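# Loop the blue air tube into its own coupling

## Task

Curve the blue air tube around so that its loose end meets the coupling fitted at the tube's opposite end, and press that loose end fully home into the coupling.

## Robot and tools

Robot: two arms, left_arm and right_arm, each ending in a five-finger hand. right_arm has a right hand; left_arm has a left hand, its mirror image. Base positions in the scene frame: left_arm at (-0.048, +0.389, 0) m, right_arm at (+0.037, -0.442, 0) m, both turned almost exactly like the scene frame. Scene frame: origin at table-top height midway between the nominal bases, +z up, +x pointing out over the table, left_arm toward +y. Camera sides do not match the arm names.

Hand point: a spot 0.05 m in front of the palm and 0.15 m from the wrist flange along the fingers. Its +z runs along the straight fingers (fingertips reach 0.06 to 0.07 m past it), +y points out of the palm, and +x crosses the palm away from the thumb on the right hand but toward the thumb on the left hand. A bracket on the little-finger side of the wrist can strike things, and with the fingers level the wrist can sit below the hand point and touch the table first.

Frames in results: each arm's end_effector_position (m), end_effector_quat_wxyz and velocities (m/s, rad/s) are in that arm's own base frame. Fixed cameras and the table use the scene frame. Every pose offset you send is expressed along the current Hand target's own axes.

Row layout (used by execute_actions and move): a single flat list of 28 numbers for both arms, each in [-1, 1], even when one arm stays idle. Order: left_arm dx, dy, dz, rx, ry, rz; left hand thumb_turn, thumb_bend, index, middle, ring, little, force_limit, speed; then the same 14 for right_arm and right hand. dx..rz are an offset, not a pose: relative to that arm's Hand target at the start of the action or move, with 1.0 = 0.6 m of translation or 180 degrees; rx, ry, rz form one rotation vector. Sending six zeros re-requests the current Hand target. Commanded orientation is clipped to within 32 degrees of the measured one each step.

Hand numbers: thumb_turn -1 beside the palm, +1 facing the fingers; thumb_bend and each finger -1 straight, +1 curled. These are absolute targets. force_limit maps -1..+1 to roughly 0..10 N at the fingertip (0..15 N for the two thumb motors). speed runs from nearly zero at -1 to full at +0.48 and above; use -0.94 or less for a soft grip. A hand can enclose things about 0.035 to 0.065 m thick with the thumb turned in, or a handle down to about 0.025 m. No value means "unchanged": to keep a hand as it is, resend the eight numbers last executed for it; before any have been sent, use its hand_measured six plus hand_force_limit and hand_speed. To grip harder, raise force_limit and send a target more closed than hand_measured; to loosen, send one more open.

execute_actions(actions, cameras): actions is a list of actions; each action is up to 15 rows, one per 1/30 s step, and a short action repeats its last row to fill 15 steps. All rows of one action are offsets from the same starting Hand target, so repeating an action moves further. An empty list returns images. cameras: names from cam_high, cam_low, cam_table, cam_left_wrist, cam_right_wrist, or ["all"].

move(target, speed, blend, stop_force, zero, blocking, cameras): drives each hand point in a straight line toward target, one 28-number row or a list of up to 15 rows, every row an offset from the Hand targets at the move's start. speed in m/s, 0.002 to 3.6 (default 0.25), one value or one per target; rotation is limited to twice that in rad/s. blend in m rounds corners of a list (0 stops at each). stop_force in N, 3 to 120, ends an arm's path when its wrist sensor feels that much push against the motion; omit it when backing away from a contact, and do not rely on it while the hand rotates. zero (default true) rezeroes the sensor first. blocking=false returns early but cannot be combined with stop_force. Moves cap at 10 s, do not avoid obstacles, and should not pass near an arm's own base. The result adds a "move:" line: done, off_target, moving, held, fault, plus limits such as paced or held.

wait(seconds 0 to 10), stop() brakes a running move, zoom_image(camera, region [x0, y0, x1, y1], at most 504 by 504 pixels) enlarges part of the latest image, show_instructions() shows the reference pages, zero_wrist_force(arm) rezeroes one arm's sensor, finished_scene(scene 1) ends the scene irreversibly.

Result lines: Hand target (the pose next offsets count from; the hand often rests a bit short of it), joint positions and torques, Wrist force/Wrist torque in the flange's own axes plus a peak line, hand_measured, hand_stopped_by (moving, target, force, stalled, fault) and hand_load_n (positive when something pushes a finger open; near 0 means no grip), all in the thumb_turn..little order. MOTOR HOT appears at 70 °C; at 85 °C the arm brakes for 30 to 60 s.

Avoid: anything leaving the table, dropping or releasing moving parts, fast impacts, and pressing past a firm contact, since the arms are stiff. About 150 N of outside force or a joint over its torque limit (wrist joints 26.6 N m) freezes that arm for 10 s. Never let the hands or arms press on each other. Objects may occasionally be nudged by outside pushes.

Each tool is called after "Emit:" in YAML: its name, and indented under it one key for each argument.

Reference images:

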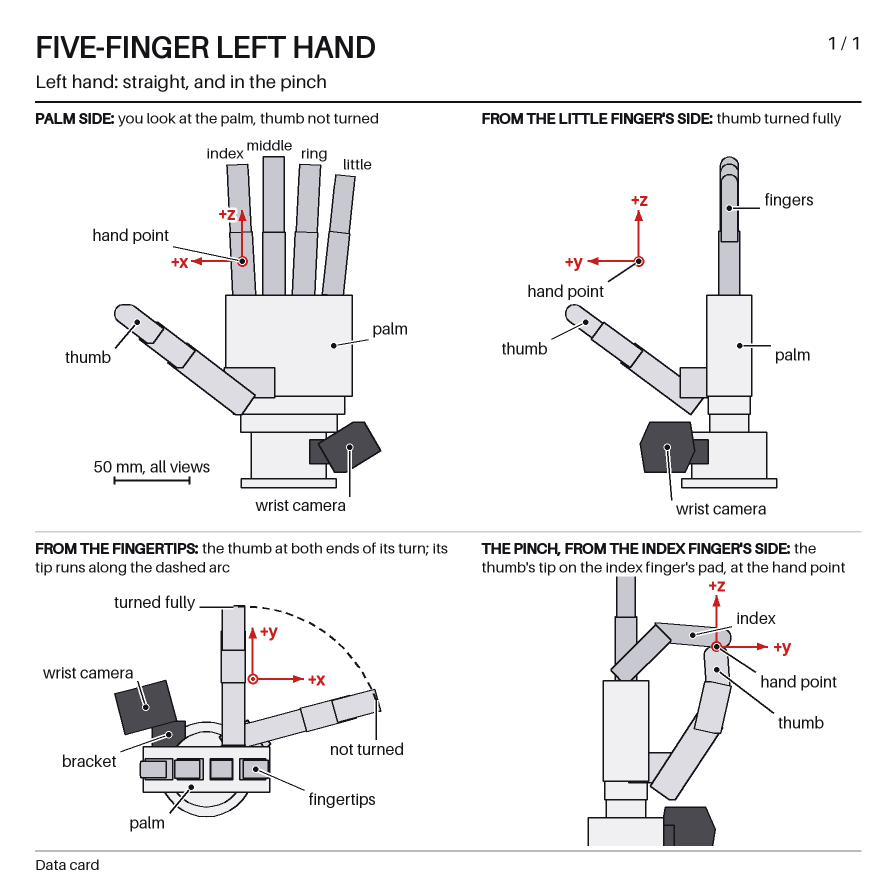

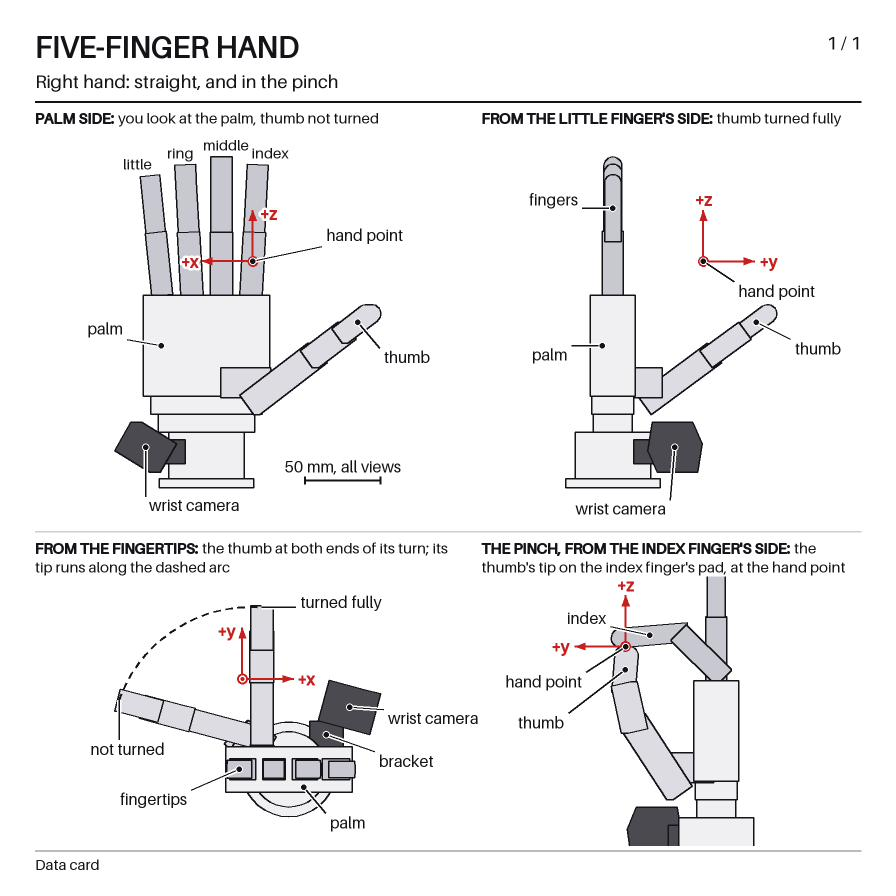

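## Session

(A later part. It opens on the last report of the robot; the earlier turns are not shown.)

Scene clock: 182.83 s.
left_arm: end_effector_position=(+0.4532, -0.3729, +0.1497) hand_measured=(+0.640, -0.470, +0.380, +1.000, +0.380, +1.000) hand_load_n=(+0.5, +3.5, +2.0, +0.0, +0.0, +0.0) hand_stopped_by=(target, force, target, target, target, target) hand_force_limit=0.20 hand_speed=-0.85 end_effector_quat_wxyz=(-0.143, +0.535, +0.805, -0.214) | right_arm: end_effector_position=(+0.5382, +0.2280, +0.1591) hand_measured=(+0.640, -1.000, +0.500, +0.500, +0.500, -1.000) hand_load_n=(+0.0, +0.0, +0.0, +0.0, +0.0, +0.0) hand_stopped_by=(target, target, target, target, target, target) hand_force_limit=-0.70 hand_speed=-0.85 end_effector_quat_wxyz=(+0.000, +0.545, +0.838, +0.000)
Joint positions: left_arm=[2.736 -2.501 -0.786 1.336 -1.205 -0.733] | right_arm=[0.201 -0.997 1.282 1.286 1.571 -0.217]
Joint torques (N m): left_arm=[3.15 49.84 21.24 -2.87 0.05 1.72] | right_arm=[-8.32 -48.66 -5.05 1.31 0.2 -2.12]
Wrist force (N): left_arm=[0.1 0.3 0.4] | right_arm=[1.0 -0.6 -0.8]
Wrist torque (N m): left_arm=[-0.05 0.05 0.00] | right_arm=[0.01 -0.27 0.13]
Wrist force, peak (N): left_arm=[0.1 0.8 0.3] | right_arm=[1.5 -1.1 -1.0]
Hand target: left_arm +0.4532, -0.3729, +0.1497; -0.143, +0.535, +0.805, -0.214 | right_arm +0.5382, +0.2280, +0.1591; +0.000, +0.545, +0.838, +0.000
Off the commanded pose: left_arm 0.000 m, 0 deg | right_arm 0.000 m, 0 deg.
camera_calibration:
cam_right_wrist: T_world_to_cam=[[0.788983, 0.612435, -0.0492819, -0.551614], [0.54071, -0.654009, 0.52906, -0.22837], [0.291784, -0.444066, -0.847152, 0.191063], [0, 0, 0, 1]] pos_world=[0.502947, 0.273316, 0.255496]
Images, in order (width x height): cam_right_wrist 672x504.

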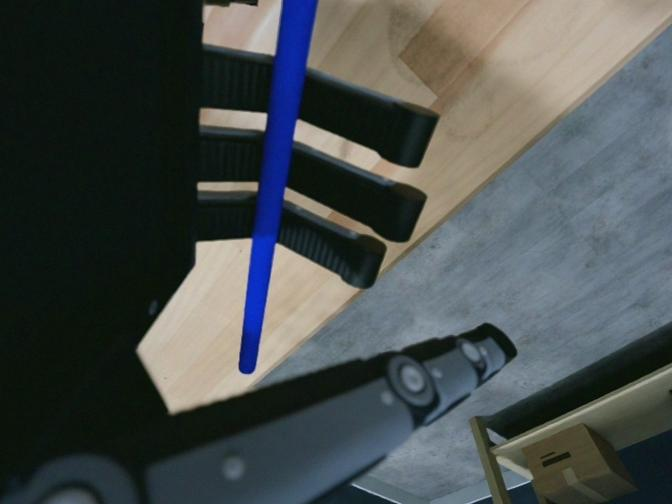

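Emit:
execute_actions:
  actions:
    - [[0,0,0,0,0,0,0.64,0.1,0.38,1,0.38,1,0.2,-0.85,0,0,0,0,0,0,0.64,0.0,0.5,0.5,0.5,-1,-0.5,-0.7]]
    - [[0,0,0,0,0,0,0.64,0.1,0.38,1,0.38,1,0.2,-0.85,0,0,0,0,0,0,0.64,0.6,0.5,0.5,0.5,-1,-0.5,-0.8]]
  cameras: ["cam_right_wrist"]

Scene clock: 185.27 s.
left_arm: end_effector_position=(+0.4532, -0.3729, +0.1497) hand_measured=(+0.640, -0.470, +0.380, +1.000, +0.380, +1.000) hand_load_n=(+0.5, +4.0, +2.0, +0.0, +0.0, +0.0) hand_stopped_by=(target, force, target, target, target, target) hand_force_limit=0.20 hand_speed=-0.85 end_effector_quat_wxyz=(-0.143, +0.535, +0.805, -0.214) | right_arm: end_effector_position=(+0.5382, +0.2280, +0.1591) hand_measured=(+0.640, -0.370, +0.500, +0.500, +0.500, -1.000) hand_load_n=(+0.0, +4.0, +0.5, +0.0, +0.0, +0.0) hand_stopped_by=(target, force, target, target, target, target) hand_force_limit=-0.50 hand_speed=-0.80 end_effector_quat_wxyz=(+0.000, +0.545, +0.838, +0.000)
Joint positions: left_arm=[2.736 -2.501 -0.786 1.336 -1.205 -0.733] | right_arm=[0.201 -0.997 1.282 1.286 1.571 -0.217]
Joint torques (N m): left_arm=[7.67 51.19 19.05 -2.26 0.15 1.89] | right_arm=[-7.44 -47.13 -6.24 2.82 3.03 -2.26]
Wrist force (N): left_arm=[-0.1 0.7 0.1] | right_arm=[1.3 -0.8 -0.9]
Wrist torque (N m): left_arm=[0.02 0.06 -0.02] | right_arm=[0.00 -0.32 0.13]
Wrist force, peak (N): left_arm=[0.0 0.7 0.4] | right_arm=[1.5 -0.9 -0.9]
Hand target: left_arm +0.4532, -0.3729, +0.1497; -0.143, +0.535, +0.805, -0.214 | right_arm +0.5382, +0.2280, +0.1591; +0.000, +0.545, +0.838, +0.000
Off the commanded pose: left_arm 0.000 m, 0 deg | right_arm 0.000 m, 0 deg.
camera_calibration:
cam_right_wrist: T_world_to_cam=[[0.788985, 0.612433, -0.0492797, -0.551615], [0.540707, -0.654012, 0.52906, -0.228368], [0.291784, -0.444066, -0.847152, 0.191063], [0, 0, 0, 1]] pos_world=[0.502947, 0.273316, 0.255496]
Images, in order (width x height): cam_right_wrist 672x504.

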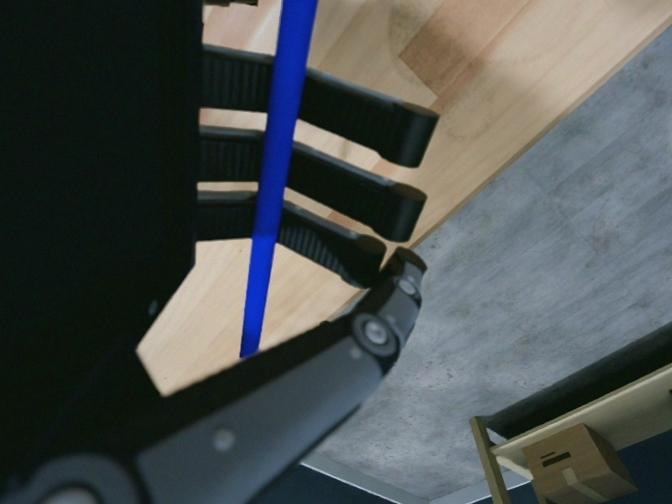

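Emit:
execute_actions:
  actions:
    - [[0,0,0,0,0,0,0.64,0.1,0.38,1,0.38,1,0.2,-0.85,0,0,0,0,0,0,0.64,-0.8,0.5,0.5,0.5,-1,-0.5,0.0]]
    - [[0,0,0,0,0,0,0.64,0.1,0.38,1,0.38,1,0.2,-0.85,0,0,0,0,0,0,0.64,-0.8,0.2,0.2,0.2,-1,-0.5,-0.2]]
    - [[0,0,0,0,0,0,0.64,0.1,0.38,1,0.38,1,0.2,-0.85,0,0,0,0,0,0,0.64,0.0,0.2,0.2,0.2,-1,-0.5,-0.5]]
    - [[0,0,0,0,0,0,0.64,0.1,0.38,1,0.38,1,0.2,-0.85,0,0,0,0,0,0,0.64,0.9,0.2,0.2,0.2,-1,-0.5,-0.75]]
  cameras: ["cam_right_wrist"]

Scene clock: 189.97 s.
left_arm: end_effector_position=(+0.4532, -0.3729, +0.1497) hand_measured=(+0.640, -0.470, +0.380, +1.000, +0.380, +1.000) hand_load_n=(+0.5, +4.0, +2.5, +0.0, +0.0, +0.0) hand_stopped_by=(target, force, target, target, target, target) hand_force_limit=0.20 hand_speed=-0.85 end_effector_quat_wxyz=(-0.143, +0.535, +0.805, -0.214) | right_arm: end_effector_position=(+0.5382, +0.2280, +0.1591) hand_measured=(+0.640, +0.482, +0.200, +0.200, +0.200, -1.000) hand_load_n=(+0.0, +4.5, +1.0, +0.5, +0.0, +0.0) hand_stopped_by=(target, force, target, target, target, target) hand_force_limit=-0.50 hand_speed=-0.75 end_effector_quat_wxyz=(+0.000, +0.545, +0.838, +0.000)
Joint positions: left_arm=[2.736 -2.501 -0.786 1.336 -1.205 -0.733] | right_arm=[0.201 -0.997 1.282 1.286 1.571 -0.217]
Joint torques (N m): left_arm=[8.37 53.69 15.14 -1.28 0.13 1.9] | right_arm=[-7.86 -47.04 -6.22 3.7 2.52 -2.06]
Wrist force (N): left_arm=[0.0 0.6 0.3] | right_arm=[1.0 -0.6 -0.9]
Wrist torque (N m): left_arm=[0.01 0.06 -0.02] | right_arm=[0.01 -0.27 0.13]
Wrist force, peak (N): left_arm=[-0.2 0.9 0.1] | right_arm=[1.3 -1.2 -1.2]
Hand target: left_arm +0.4532, -0.3729, +0.1497; -0.143, +0.535, +0.805, -0.214 | right_arm +0.5382, +0.2280, +0.1591; +0.000, +0.545, +0.838, +0.000
Off the commanded pose: left_arm 0.000 m, 0 deg | right_arm 0.000 m, 0 deg.
camera_calibration:
cam_right_wrist: T_world_to_cam=[[0.788985, 0.612433, -0.0492797, -0.551615], [0.540707, -0.654012, 0.52906, -0.228368], [0.291784, -0.444066, -0.847152, 0.191063], [0, 0, 0, 1]] pos_world=[0.502947, 0.273316, 0.255496]
Images, in order (width x height): cam_right_wrist 672x504.

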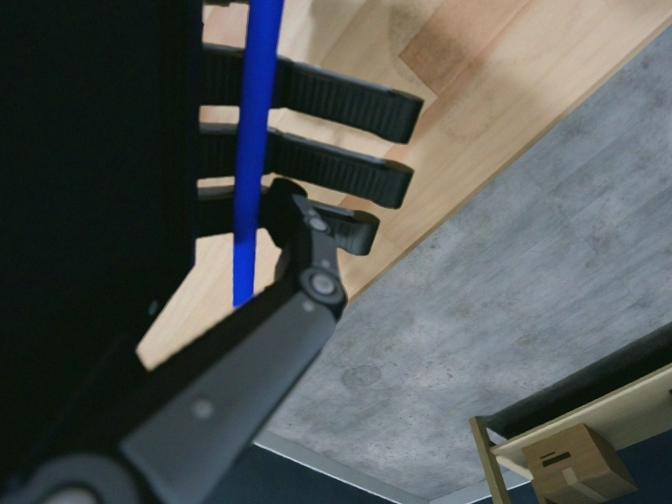

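Emit:
execute_actions:
  actions:
    - [[0,0,0,0,0,0,0.64,0.1,0.38,1,0.38,1,0.2,-0.85,0,0,0,0,0,0,0.64,0.95,0.2,0.2,0.2,-1,0.1,-0.85]]
    - [[0,0,0,0,0,0,0.64,0.1,0.38,1,0.38,1,0.2,-0.85,0,0,0,0,0,0,0.64,0.95,0.7,0.7,0.7,-1,-0.3,-0.85]]
  cameras: ["cam_right_wrist"]

Scene clock: 192.13 s.
left_arm: end_effector_position=(+0.4532, -0.3729, +0.1497) hand_measured=(+0.640, -0.468, +0.380, +1.000, +0.380, +1.000) hand_load_n=(+0.0, +0.0, +0.0, +0.0, +0.0, +0.0) hand_stopped_by=(target, force, target, target, target, target) hand_force_limit=0.20 hand_speed=-0.85 end_effector_quat_wxyz=(-0.143, +0.535, +0.805, -0.214) | right_arm: end_effector_position=(+0.5382, +0.2280, +0.1591) hand_measured=(+0.640, +0.496, +0.280, +0.268, +0.700, -1.000) hand_load_n=(-0.5, +12.0, +6.0, +3.5, +1.0, +0.0) hand_stopped_by=(target, force, force, force, target, target) hand_force_limit=-0.30 hand_speed=-0.85 end_effector_quat_wxyz=(+0.000, +0.545, +0.838, +0.000)
Joint positions: left_arm=[2.736 -2.501 -0.786 1.336 -1.205 -0.733] | right_arm=[0.201 -0.997 1.282 1.286 1.571 -0.217]
Joint torques (N m): left_arm=[8.13 54.37 13.34 -1.08 0.08 1.62] | right_arm=[-7.06 -47.25 -7.51 3.65 2.3 -2.01]
Wrist force (N): left_arm=[-0.1 0.4 -0.1] | right_arm=[1.4 -0.7 -0.6]
Wrist torque (N m): left_arm=[0.00 0.07 -0.03] | right_arm=[0.00 -0.37 0.14]
Wrist force, peak (N): left_arm=[-3.0 0.5 -0.3] | right_arm=[4.1 -0.6 -0.8]
Hand target: left_arm +0.4532, -0.3729, +0.1497; -0.143, +0.535, +0.805, -0.214 | right_arm +0.5382, +0.2280, +0.1591; +0.000, +0.545, +0.838, +0.000
Off the commanded pose: left_arm 0.000 m, 0 deg | right_arm 0.000 m, 0 deg.
camera_calibration:
cam_right_wrist: T_world_to_cam=[[0.788985, 0.612433, -0.0492797, -0.551615], [0.540707, -0.654012, 0.52906, -0.228368], [0.291784, -0.444066, -0.847152, 0.191063], [0, 0, 0, 1]] pos_world=[0.502947, 0.273316, 0.255496]
Images, in order (width x height): cam_right_wrist 672x504.

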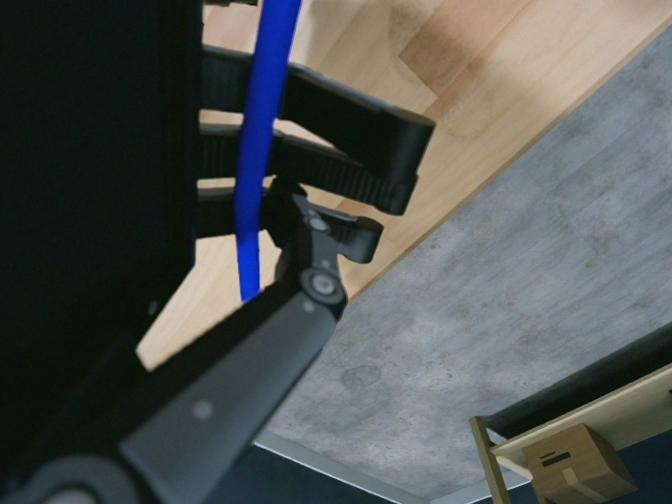

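Emit:
execute_actions:
  actions:
    - [[0,0,0,0,0,0,0.64,0.1,0.38,1,0.38,1,0.2,-0.85,0,0,0,0,0,0,0.64,0.95,0.7,0.7,0.27,-1,-0.3,-0.6]]
  cameras: ["cam_right_wrist","cam_left_wrist","cam_low","cam_high"]

Scene clock: 193.03 s.
left_arm: end_effector_position=(+0.4532, -0.3729, +0.1497) hand_measured=(+0.640, -0.468, +0.380, +1.000, +0.380, +1.000) hand_load_n=(+0.0, +0.0, +0.0, +0.0, +0.0, +0.0) hand_stopped_by=(target, force, target, target, target, target) hand_force_limit=0.20 hand_speed=-0.85 end_effector_quat_wxyz=(-0.143, +0.535, +0.805, -0.214) | right_arm: end_effector_position=(+0.5382, +0.2280, +0.1591) hand_measured=(+0.640, +0.496, +0.280, +0.268, +0.270, -1.000) hand_load_n=(-0.5, +11.5, +5.5, +3.5, +0.5, +0.0) hand_stopped_by=(target, force, force, force, target, target) hand_force_limit=-0.30 hand_speed=-0.60 end_effector_quat_wxyz=(+0.000, +0.545, +0.838, +0.000)
Joint positions: left_arm=[2.736 -2.501 -0.786 1.336 -1.205 -0.733] | right_arm=[0.201 -0.997 1.282 1.286 1.571 -0.217]
Joint torques (N m): left_arm=[8.43 56.06 14.14 -1.04 0.16 1.73] | right_arm=[-7.33 -47.33 -6.68 3.67 2.06 -2.07]
Wrist force (N): left_arm=[0.0 0.5 -0.1] | right_arm=[1.0 -1.0 -0.7]
Wrist torque (N m): left_arm=[0.01 0.05 -0.03] | right_arm=[-0.05 -0.31 0.11]
Wrist force, peak (N): left_arm=[-0.2 0.7 0.1] | right_arm=[1.4 -0.8 -1.0]
Hand target: left_arm +0.4532, -0.3729, +0.1497; -0.143, +0.535, +0.805, -0.214 | right_arm +0.5382, +0.2280, +0.1591; +0.000, +0.545, +0.838, +0.000
Off the commanded pose: left_arm 0.000 m, 0 deg | right_arm 0.000 m, 0 deg.
camera_calibration:
cam_left_wrist: T_world_to_cam=[[-0.887262, -0.0466713, 0.458899, 0.321286], [0.106961, 0.946934, 0.303109, 0.260623], [-0.448694, 0.318021, -0.835186, 0.560485], [0, 0, 0, 1]] pos_world=[0.508675, -0.410045, 0.241674]
cam_right_wrist: T_world_to_cam=[[0.788985, 0.612433, -0.0492797, -0.551615], [0.540707, -0.654012, 0.52906, -0.228368], [0.291784, -0.444066, -0.847152, 0.191063], [0, 0, 0, 1]] pos_world=[0.502947, 0.273316, 0.255496]
Images, in order (width x height): cam_high 672x504, cam_low 672x504, cam_left_wrist 672x504, cam_right_wrist 672x504.

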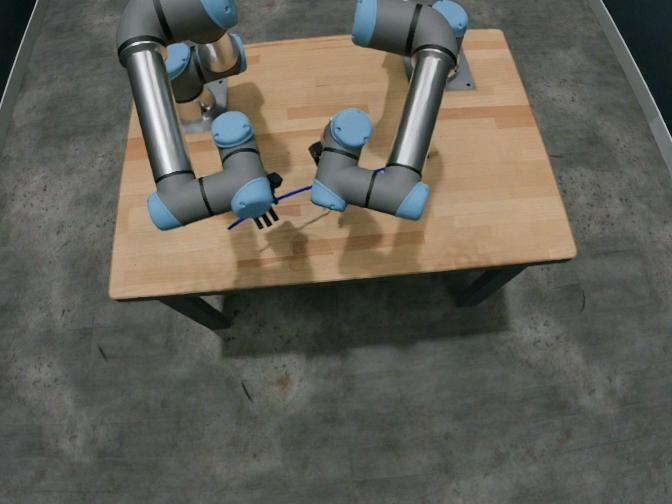

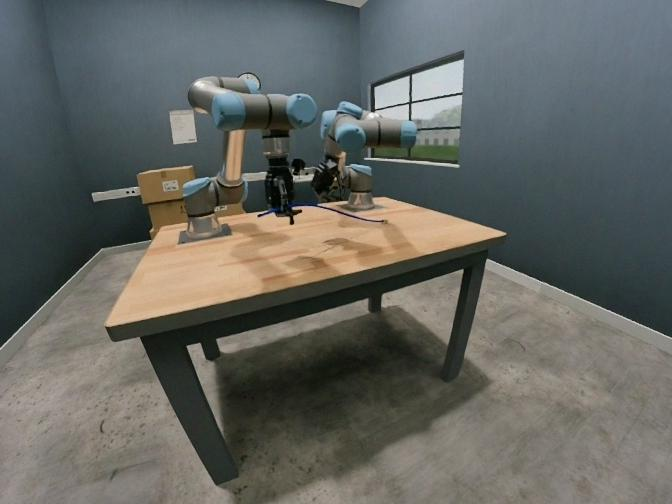

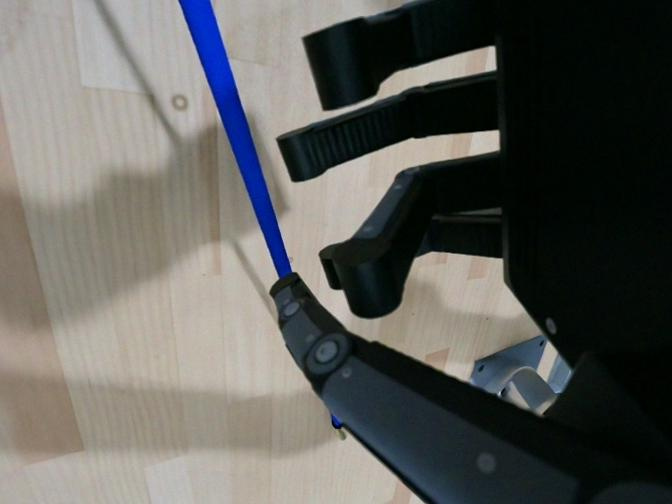

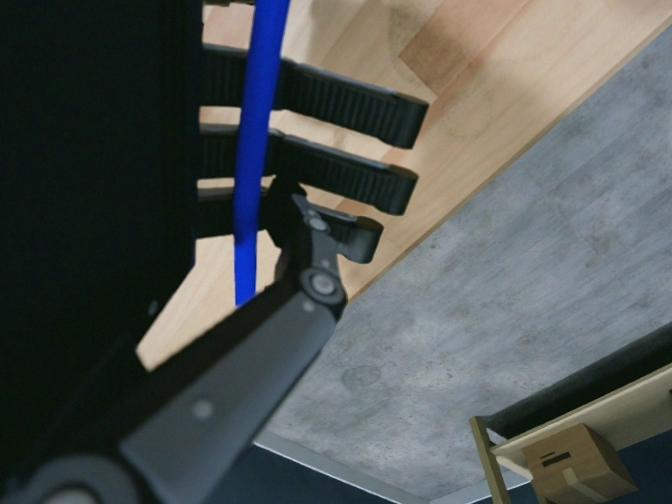

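Emit:
move:
  target:
    - [0,-0.0433,0.025,0,0,0,0.64,0.1,0.38,1,0.38,1,0.2,-0.85,0,0,0,0,0,0,0.64,0.95,0.7,0.7,0.27,0.27,-0.3,-0.3]
    - [0,-0.1683,-0.1915,0,0,0,0.64,0.1,0.38,1,0.38,1,0.2,-0.85,0,0,0,0,0,0,0.64,0.95,0.7,0.7,0.27,0.27,-0.3,-0.3]
  speed: 0.15
  cameras: ["cam_right_wrist","cam_left_wrist","cam_low","cam_table"]

Scene clock: 196.03 s.
left_arm: end_effector_position=(+0.4253, -0.3849, +0.2995) hand_measured=(+0.640, -0.468, +0.380, +1.000, +0.380, +1.000) hand_load_n=(+0.0, +0.0, +0.0, +0.0, +0.0, +0.0) hand_stopped_by=(target, force, target, target, target, target) hand_force_limit=0.20 hand_speed=-0.85 end_effector_quat_wxyz=(-0.143, +0.535, +0.805, -0.214) | right_arm: end_effector_position=(+0.5382, +0.2280, +0.1591) hand_measured=(+0.640, +0.496, +0.280, +0.268, +0.270, +0.270) hand_load_n=(-0.5, +11.5, +5.5, +3.5, +0.0, +0.5) hand_stopped_by=(target, force, force, force, target, target) hand_force_limit=-0.30 hand_speed=-0.30 end_effector_quat_wxyz=(+0.000, +0.545, +0.838, +0.000)
Joint positions: left_arm=[2.7 -2.459 -0.478 0.998 -1.192 -0.768] | right_arm=[0.201 -0.997 1.282 1.286 1.571 -0.217]
Joint torques (N m): left_arm=[-7.57 58.5 27.58 -4.08 -0.4 -1.75] | right_arm=[-6.51 -45.91 -7.97 3.68 1.98 -1.92]
Wrist force (N): left_arm=[0.2 0.4 -0.1] | right_arm=[1.1 -0.7 -0.8]
Wrist torque (N m): left_arm=[-0.01 0.03 -0.04] | right_arm=[0.01 -0.32 0.13]
Wrist force, peak (N): left_arm=[0.2 1.6 1.3] | right_arm=[1.3 -1.0 -1.0]
Hand target: left_arm +0.4253, -0.3849, +0.2996; -0.143, +0.535, +0.805, -0.214 | right_arm +0.5382, +0.2280, +0.1591; +0.000, +0.545, +0.838, +0.000
Off the commanded pose: left_arm 0.000 m, 0 deg | right_arm 0.000 m, 0 deg.
move: done
camera_calibration:
cam_left_wrist: T_world_to_cam=[[-0.88726, -0.0466351, 0.458906, 0.22724], [0.107035, 0.946906, 0.303172, 0.229492], [-0.448679, 0.318111, -0.83516, 0.676915], [0, 0, 0, 1]] pos_world=[0.480775, -0.422045, 0.391474]
cam_right_wrist: T_world_to_cam=[[0.788985, 0.612433, -0.0492797, -0.551615], [0.540707, -0.654012, 0.52906, -0.228368], [0.291784, -0.444066, -0.847152, 0.191063], [0, 0, 0, 1]] pos_world=[0.502947, 0.273316, 0.255496]
Images, in order (width x height): cam_low 672x504, cam_table 672x504, cam_left_wrist 672x504, cam_right_wrist 672x504.

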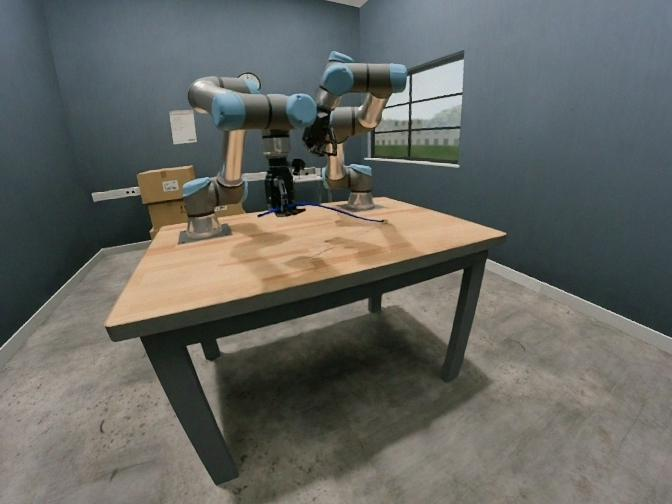

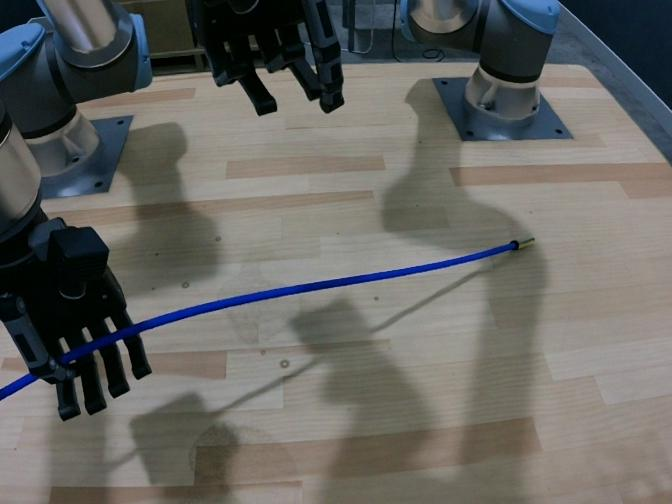

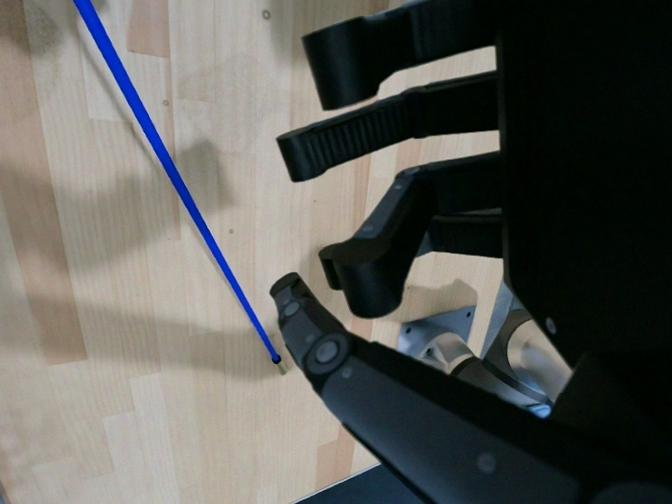

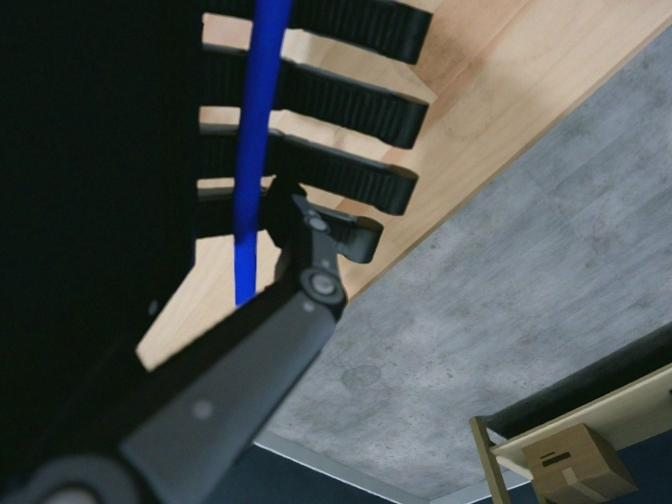

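Emit:
move:
  target: [0,0,0,0,0,0,0.8,-0.9,0.38,1,0.38,1,0.2,-0.2,0,0,0.225,0,0,0,0.64,0.95,0.7,0.7,0.27,0.27,-0.3,-0.3]
  speed: 0.12
  stop_force: 5
  cameras: ["cam_right_wrist","cam_left_wrist","cam_low","cam_table"]

Scene clock: 198.40 s.
left_arm: end_effector_position=(+0.4253, -0.3849, +0.2996) hand_measured=(+0.800, -0.900, +0.380, +1.000, +0.380, +1.000) hand_load_n=(+0.0, +0.0, +0.5, +0.0, +0.0, +0.0) hand_stopped_by=(target, target, target, target, target, target) hand_force_limit=0.20 hand_speed=-0.20 end_effector_quat_wxyz=(-0.143, +0.535, +0.805, -0.214) | right_arm: end_effector_position=(+0.5382, +0.2280, +0.0241) hand_measured=(+0.640, +0.496, +0.280, +0.268, +0.270, +0.270) hand_load_n=(-0.5, +11.0, +5.5, +3.5, +0.0, +0.5) hand_stopped_by=(target, force, force, force, target, target) hand_force_limit=-0.30 hand_speed=-0.30 end_effector_quat_wxyz=(+0.000, +0.545, +0.838, +0.000)
Joint positions: left_arm=[2.7 -2.458 -0.478 0.998 -1.192 -0.768] | right_arm=[0.201 -0.863 1.431 1.002 1.571 -0.217]
Joint torques (N m): left_arm=[8.39 58.38 27.52 -5.2 1.07 1.89] | right_arm=[-5.71 -38.24 -22.89 0.6 1.36 -1.47]
Wrist force (N): left_arm=[0.1 0.4 -0.1] | right_arm=[1.1 -0.9 -1.0]
Wrist torque (N m): left_arm=[0.01 0.05 -0.04] | right_arm=[-0.01 -0.30 0.13]
Wrist force, peak (N): left_arm=[-0.2 0.7 -0.1] | right_arm=[1.2 -0.8 -2.2]
Hand target: left_arm +0.4253, -0.3849, +0.2996; -0.143, +0.535, +0.805, -0.214 | right_arm +0.5382, +0.2280, +0.0241; +0.000, +0.545, +0.838, +0.000
Off the commanded pose: left_arm 0.000 m, 0 deg | right_arm 0.000 m, 0 deg.
move: done
camera_calibration:
cam_left_wrist: T_world_to_cam=[[-0.887262, -0.0466713, 0.458899, 0.227187], [0.106961, 0.946934, 0.303109, 0.22944], [-0.448694, 0.318021, -0.835186, 0.676946], [0, 0, 0, 1]] pos_world=[0.480775, -0.421945, 0.391574]
cam_right_wrist: T_world_to_cam=[[0.789004, 0.612405, -0.0493315, -0.558263], [0.540688, -0.653983, 0.529115, -0.15695], [0.291771, -0.444147, -0.847115, 0.076721], [0, 0, 0, 1]] pos_world=[0.502947, 0.273316, 0.120496]
Images, in order (width x height): cam_low 672x504, cam_table 672x504, cam_left_wrist 672x504, cam_right_wrist 672x504.

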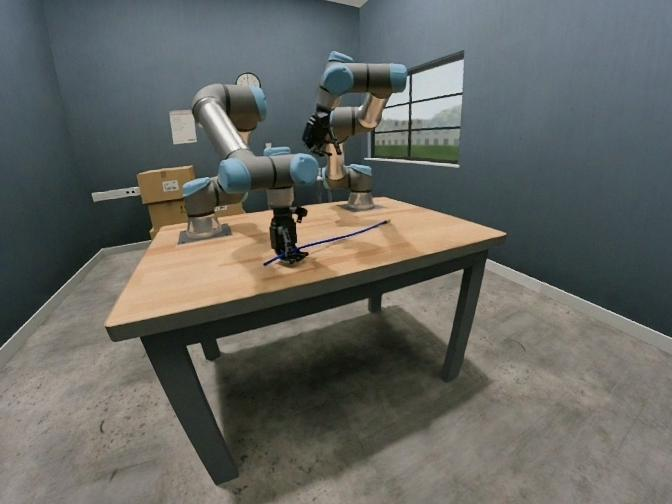

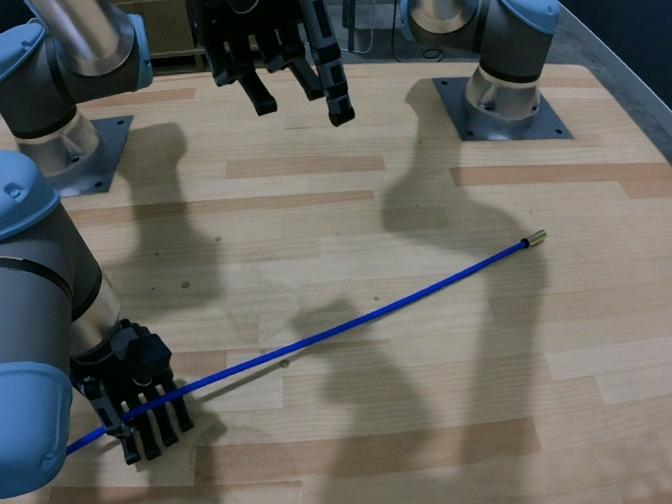

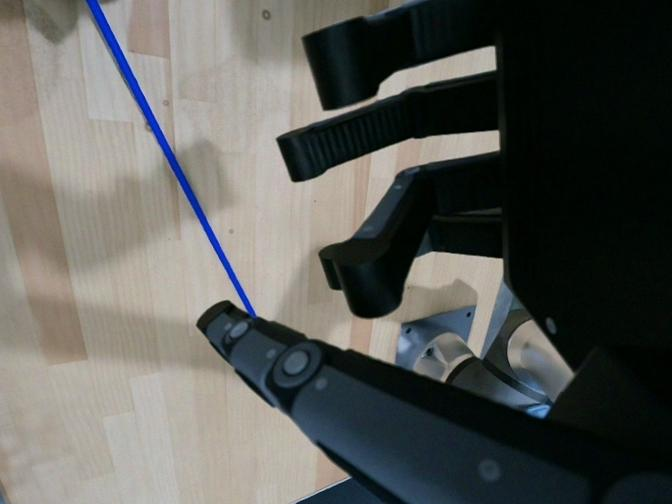

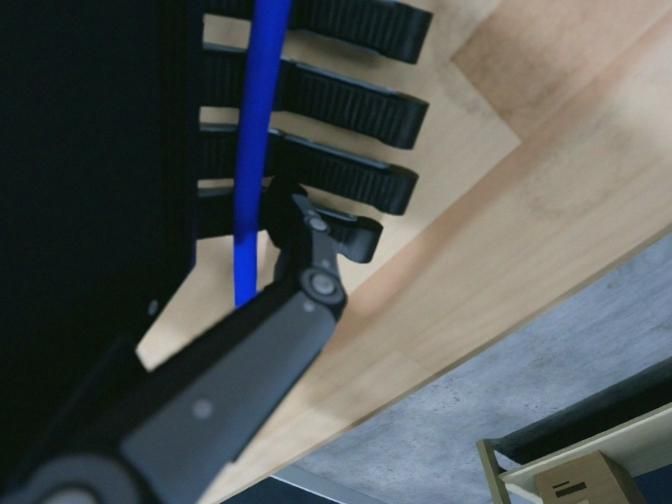

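Emit:
zoom_image:
  camera: "cam_table"
  region: [480, 200, 580, 280]

Emit:
zoom_image:
  camera: "cam_table"
  region: [40, 300, 240, 480]

Scaled by 5.040.

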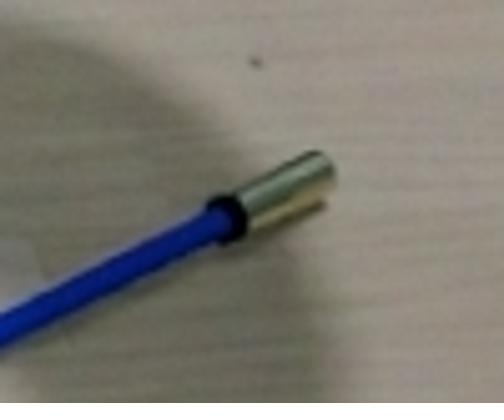

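Scaled by 2.520.

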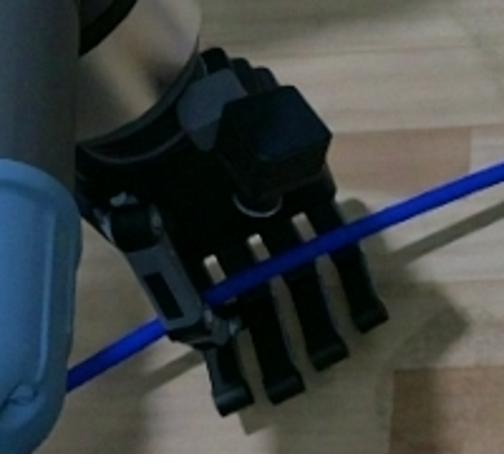

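Emit:
move:
  target: [0.5358,0.2543,0.3142,0,0.0075,0.013,0.8,-0.9,0.38,1,0.38,1,0.2,-0.2,0,0,0,0,0,0,0.64,0.95,0.7,0.7,0.27,0.27,-0.3,-0.3]
  speed: 0.3
  cameras: ["cam_left_wrist","cam_table"]

Scene clock: 200.67 s.
left_arm: end_effector_position=(+0.3360, -0.0734, +0.0607) hand_measured=(+0.800, -0.900, +0.380, +1.000, +0.380, +1.000) hand_load_n=(+0.0, +0.0, +0.0, +0.0, +0.0, +0.0) hand_stopped_by=(target, target, target, target, target, target) hand_force_limit=0.20 hand_speed=-0.20 end_effector_quat_wxyz=(-0.148, +0.553, +0.792, -0.211) | right_arm: end_effector_position=(+0.5382, +0.2280, +0.0241) hand_measured=(+0.640, +0.496, +0.280, +0.268, +0.270, +0.270) hand_load_n=(-0.5, +11.5, +6.0, +4.0, +0.5, +0.0) hand_stopped_by=(target, force, force, force, target, target) hand_force_limit=-0.30 hand_speed=-0.30 end_effector_quat_wxyz=(+0.000, +0.545, +0.838, +0.000)
Joint positions: left_arm=[3.278 -2.081 -1.837 1.835 -1.466 -0.188] | right_arm=[0.201 -0.863 1.431 1.002 1.571 -0.217]
Joint torques (N m): left_arm=[10.04 38.06 3.36 -1.77 -0.75 1.88] | right_arm=[-3.35 -38.23 -22.69 0.57 -1.72 -0.19]
Wrist force (N): left_arm=[-0.1 0.5 -0.3] | right_arm=[1.0 -0.7 -0.8]
Wrist torque (N m): left_arm=[0.01 0.08 -0.01] | right_arm=[0.02 -0.29 0.14]
Wrist force, peak (N): left_arm=[1.7 1.3 1.2] | right_arm=[1.4 -1.1 -0.8]
Hand target: left_arm +0.3360, -0.0733, +0.0606; -0.148, +0.553, +0.792, -0.211 | right_arm +0.5382, +0.2280, +0.0241; +0.000, +0.545, +0.838, +0.000
Off the commanded pose: left_arm 0.000 m, 0 deg | right_arm 0.000 m, 0 deg.
move: done
camera_calibration:
cam_left_wrist: T_world_to_cam=[[-0.888383, -0.00494529, 0.459076, 0.275658], [0.151445, 0.940814, 0.303204, 0.00103683], [-0.433405, 0.338887, -0.835055, 0.334633], [0, 0, 0, 1]] pos_world=[0.389764, -0.113015, 0.152575]
Images, in order (width x height): cam_table 672x504, cam_left_wrist 672x504.

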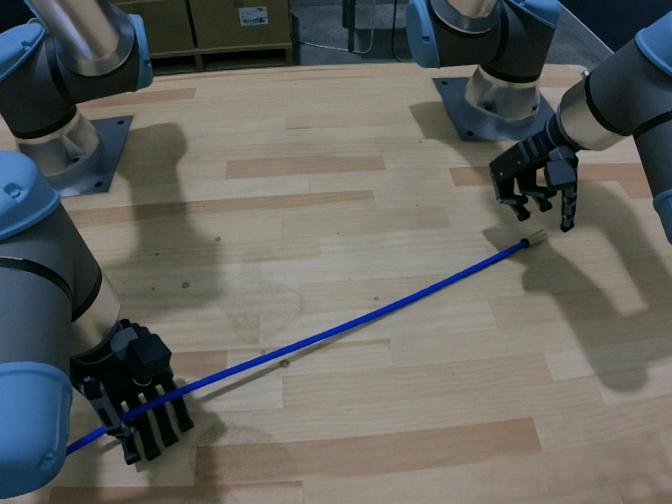

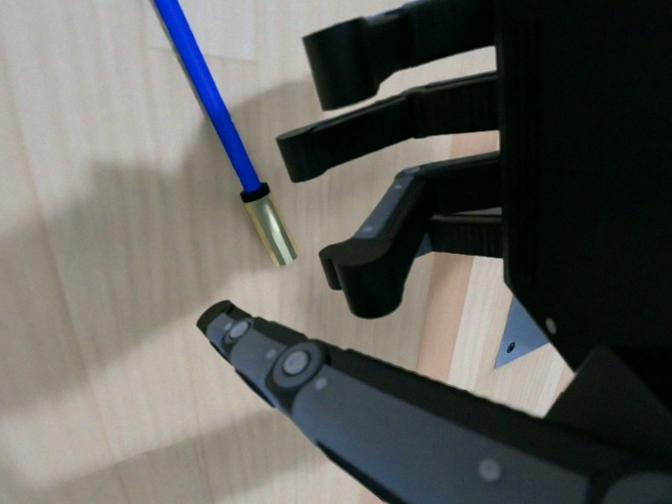

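Emit:
move:
  target: [0.0033,0.0312,0.089,0,0,0,0.8,-0.9,0.38,1,0.38,1,0.2,-0.2,0,0,0,0,0,0,0.64,0.95,0.7,0.7,0.27,0.27,-0.3,-0.3]
  speed: 0.08
  stop_force: 5
  cameras: ["cam_left_wrist"]

Emit:
execute_actions:
  actions:
    - [[0,0,0,0,0,0,0.8,0.0,0.38,1,0.38,1,0.33,-0.88,0,0,0,0,0,0,0.64,0.95,0.7,0.7,0.27,0.27,-0.3,-0.3]]
  cameras: ["cam_left_wrist"]

Scene clock: 202.57 s.
left_arm: end_effector_position=(+0.3256, -0.0749, +0.0050) hand_measured=(+0.800, -0.900, +0.380, +1.000, +0.380, +1.000) hand_load_n=(+0.0, +0.0, +0.5, +0.0, +0.0, +0.0) hand_stopped_by=(target, target, target, target, target, target) hand_force_limit=0.20 hand_speed=-0.20 end_effector_quat_wxyz=(-0.148, +0.553, +0.792, -0.211) | right_arm: end_effector_position=(+0.5382, +0.2280, +0.0241) hand_measured=(+0.640, +0.496, +0.280, +0.268, +0.270, +0.270) hand_load_n=(-0.5, +11.5, +5.5, +3.5, +0.0, +0.0) hand_stopped_by=(target, force, force, force, target, target) hand_force_limit=-0.30 hand_speed=-0.30 end_effector_quat_wxyz=(+0.000, +0.545, +0.838, +0.000)
Joint positions: left_arm=[3.277 -2.166 -1.893 1.976 -1.466 -0.188] | right_arm=[0.201 -0.863 1.431 1.002 1.571 -0.217]
Joint torques (N m): left_arm=[-9.76 32.88 19.57 -1.79 1.6 -1.91] | right_arm=[1.13 -38.34 -22.31 0.66 -2.68 0.87]
Wrist force (N): left_arm=[-0.4 0.4 -0.2] | right_arm=[1.0 -0.8 -0.8]
Wrist torque (N m): left_arm=[0.02 0.11 -0.03] | right_arm=[0.00 -0.28 0.11]
Wrist force, peak (N): left_arm=[0.0 0.6 0.7] | right_arm=[1.3 -1.0 -1.4]
Hand target: left_arm +0.3256, -0.0749, +0.0050; -0.148, +0.553, +0.792, -0.211 | right_arm +0.5382, +0.2280, +0.0241; +0.000, +0.545, +0.838, +0.000
Off the commanded pose: left_arm 0.000 m, 0 deg | right_arm 0.000 m, 0 deg.
move: done
camera_calibration:
cam_left_wrist: T_world_to_cam=[[-0.888428, -0.00481617, 0.45899, 0.291887], [0.151517, 0.94082, 0.303151, 0.0209689], [-0.433287, 0.338873, -0.835121, 0.284156], [0, 0, 0, 1]] pos_world=[0.379264, -0.114615, 0.0969745]
Images, in order (width x height): cam_left_wrist 672x504.

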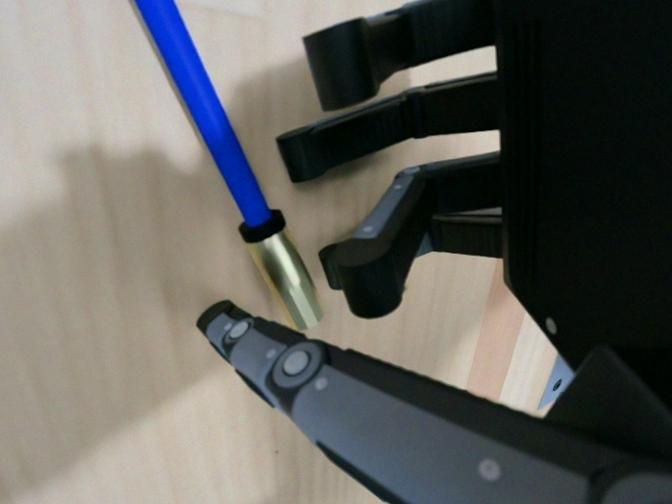

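Scene clock: 204.77 s.
left_arm: end_effector_position=(+0.3256, -0.0749, +0.0050) hand_measured=(+0.800, -0.568, +0.380, +1.000, +0.380, +1.000) hand_load_n=(-2.0, +10.0, +2.5, +0.0, +0.0, +0.0) hand_stopped_by=(target, force, target, target, target, target) hand_force_limit=0.33 hand_speed=-0.88 end_effector_quat_wxyz=(-0.148, +0.553, +0.792, -0.211) | right_arm: end_effector_position=(+0.5382, +0.2280, +0.0241) hand_measured=(+0.640, +0.496, +0.280, +0.268, +0.270, +0.270) hand_load_n=(-0.5, +11.5, +5.5, +4.0, +0.0, +0.0) hand_stopped_by=(target, force, force, force, target, target) hand_force_limit=-0.30 hand_speed=-0.30 end_effector_quat_wxyz=(+0.000, +0.545, +0.838, +0.000)
Joint positions: left_arm=[3.277 -2.166 -1.893 1.976 -1.466 -0.188] | right_arm=[0.201 -0.863 1.431 1.002 1.571 -0.217]
Joint torques (N m): left_arm=[-9.27 30.69 18.59 -1.56 1.45 -1.68] | right_arm=[5.37 -36.79 -23.92 0.44 -2.84 2.09]
Wrist force (N): left_arm=[0.3 -1.5 -3.6] | right_arm=[0.7 -0.8 -0.8]
Wrist torque (N m): left_arm=[-0.06 0.10 -0.03] | right_arm=[0.00 -0.28 0.12]
Wrist force, peak (N): left_arm=[0.3 -1.6 -4.4] | right_arm=[1.5 -0.8 -1.1]
Hand target: left_arm +0.3256, -0.0749, +0.0050; -0.148, +0.553, +0.792, -0.211 | right_arm +0.5382, +0.2280, +0.0241; +0.000, +0.545, +0.838, +0.000
Off the commanded pose: left_arm 0.000 m, 0 deg | right_arm 0.000 m, 0 deg.
camera_calibration:
cam_left_wrist: T_world_to_cam=[[-0.888467, -0.00478638, 0.458916, 0.291912], [0.151523, 0.940815, 0.303164, 0.0209647], [-0.433206, 0.338887, -0.835157, 0.28413], [0, 0, 0, 1]] pos_world=[0.379264, -0.114615, 0.0969745]
Images, in order (width x height): cam_left_wrist 672x504.

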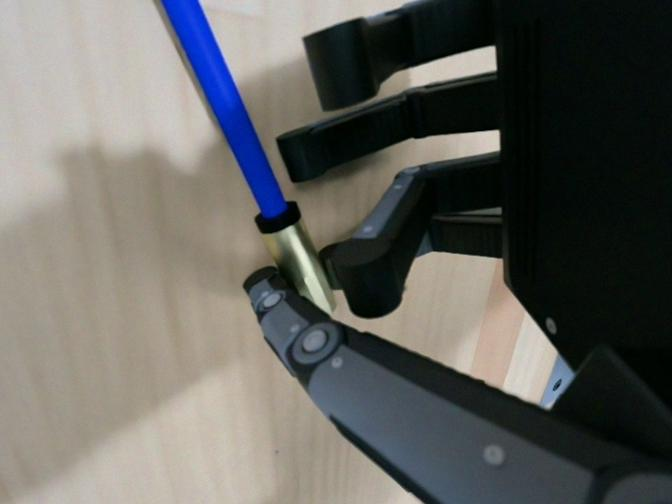

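Emit:
move:
  target: [0,-0.0992,-0.1718,0,0,0,0.8,0.0,0.38,1,0.38,1,0.33,-0.88,0,0,-0.1667,0,0,0,0.64,0.95,0.7,0.7,0.27,0.27,-0.3,-0.3]
  speed: 0.12
  cameras: ["cam_low","cam_table","cam_left_wrist","cam_right_wrist"]

Scene clock: 207.97 s.
left_arm: end_effector_position=(+0.3254, -0.0752, +0.1240) hand_measured=(+0.800, -0.568, +0.380, +1.000, +0.380, +1.000) hand_load_n=(-2.5, +9.0, +5.5, +0.0, +0.5, +0.0) hand_stopped_by=(target, force, target, target, target, target) hand_force_limit=0.33 hand_speed=-0.88 end_effector_quat_wxyz=(-0.148, +0.553, +0.792, -0.211) | right_arm: end_effector_position=(+0.5382, +0.2280, +0.1241) hand_measured=(+0.640, +0.496, +0.280, +0.268, +0.270, +0.270) hand_load_n=(-0.5, +11.5, +5.5, +3.5, +0.0, +0.0) hand_stopped_by=(target, force, force, force, target, target) hand_force_limit=-0.30 hand_speed=-0.30 end_effector_quat_wxyz=(+0.000, +0.545, +0.838, +0.000)
Joint positions: left_arm=[3.277 -1.961 -1.819 1.697 -1.465 -0.189] | right_arm=[0.201 -0.97 1.332 1.209 1.571 -0.217]
Joint torques (N m): left_arm=[-8.38 33.52 9.02 -3.62 1.3 -1.9] | right_arm=[7.43 -39.66 -6.53 3.06 -2.27 2.18]
Wrist force (N): left_arm=[0.1 1.0 0.3] | right_arm=[1.3 -0.9 -1.0]
Wrist torque (N m): left_arm=[0.06 0.07 -0.02] | right_arm=[-0.01 -0.34 0.14]
Wrist force, peak (N): left_arm=[0.4 -1.8 -4.0] | right_arm=[1.0 -0.9 -1.9]
Hand target: left_arm +0.3254, -0.0752, +0.1240; -0.148, +0.553, +0.792, -0.211 | right_arm +0.5382, +0.2280, +0.1241; +0.000, +0.545, +0.838, +0.000
Off the commanded pose: left_arm 0.000 m, 0 deg | right_arm 0.000 m, 0 deg.
move: done
camera_calibration:
cam_left_wrist: T_world_to_cam=[[-0.888519, -0.00484053, 0.458815, 0.237203], [0.151451, 0.940809, 0.303217, -0.0147535], [-0.433125, 0.338902, -0.835193, 0.383424], [0, 0, 0, 1]] pos_world=[0.379064, -0.114915, 0.215874]
cam_right_wrist: T_world_to_cam=[[0.788984, 0.612449, -0.0491077, -0.553377], [0.540598, -0.653989, 0.5292, -0.209886], [0.291992, -0.444077, -0.847075, 0.161378], [0, 0, 0, 1]] pos_world=[0.502948, 0.273316, 0.220596]
Images, in order (width x height): cam_low 672x504, cam_table 672x504, cam_left_wrist 672x504, cam_right_wrist 672x504.

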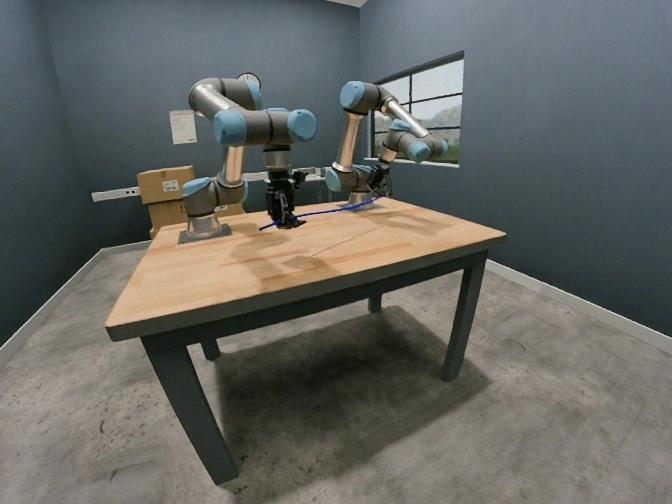

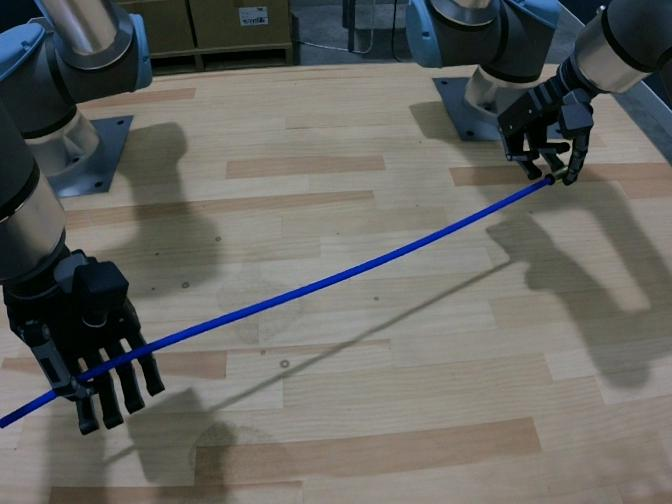

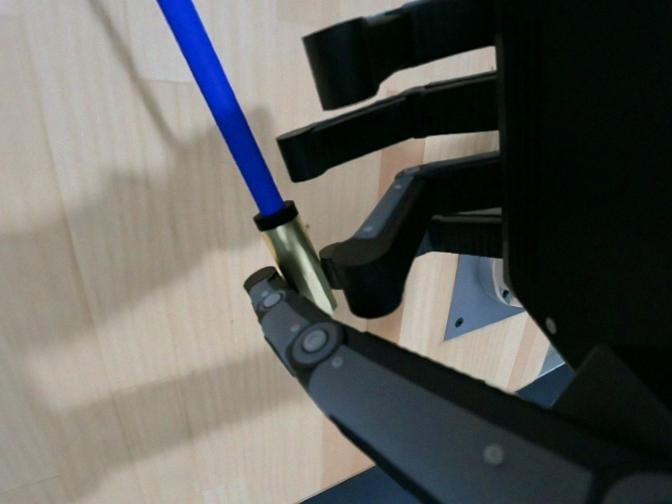

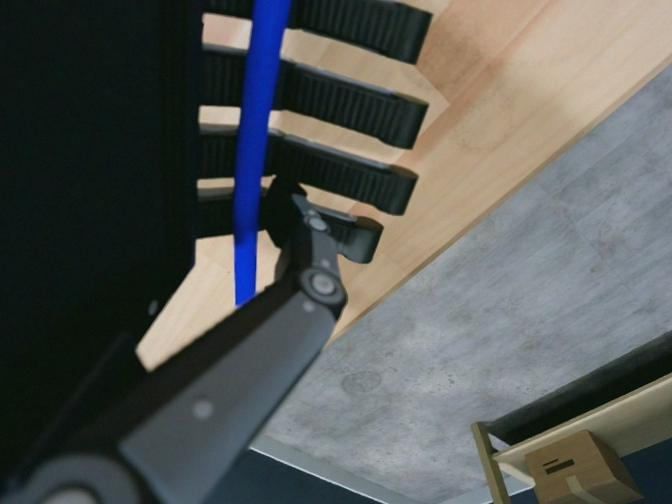

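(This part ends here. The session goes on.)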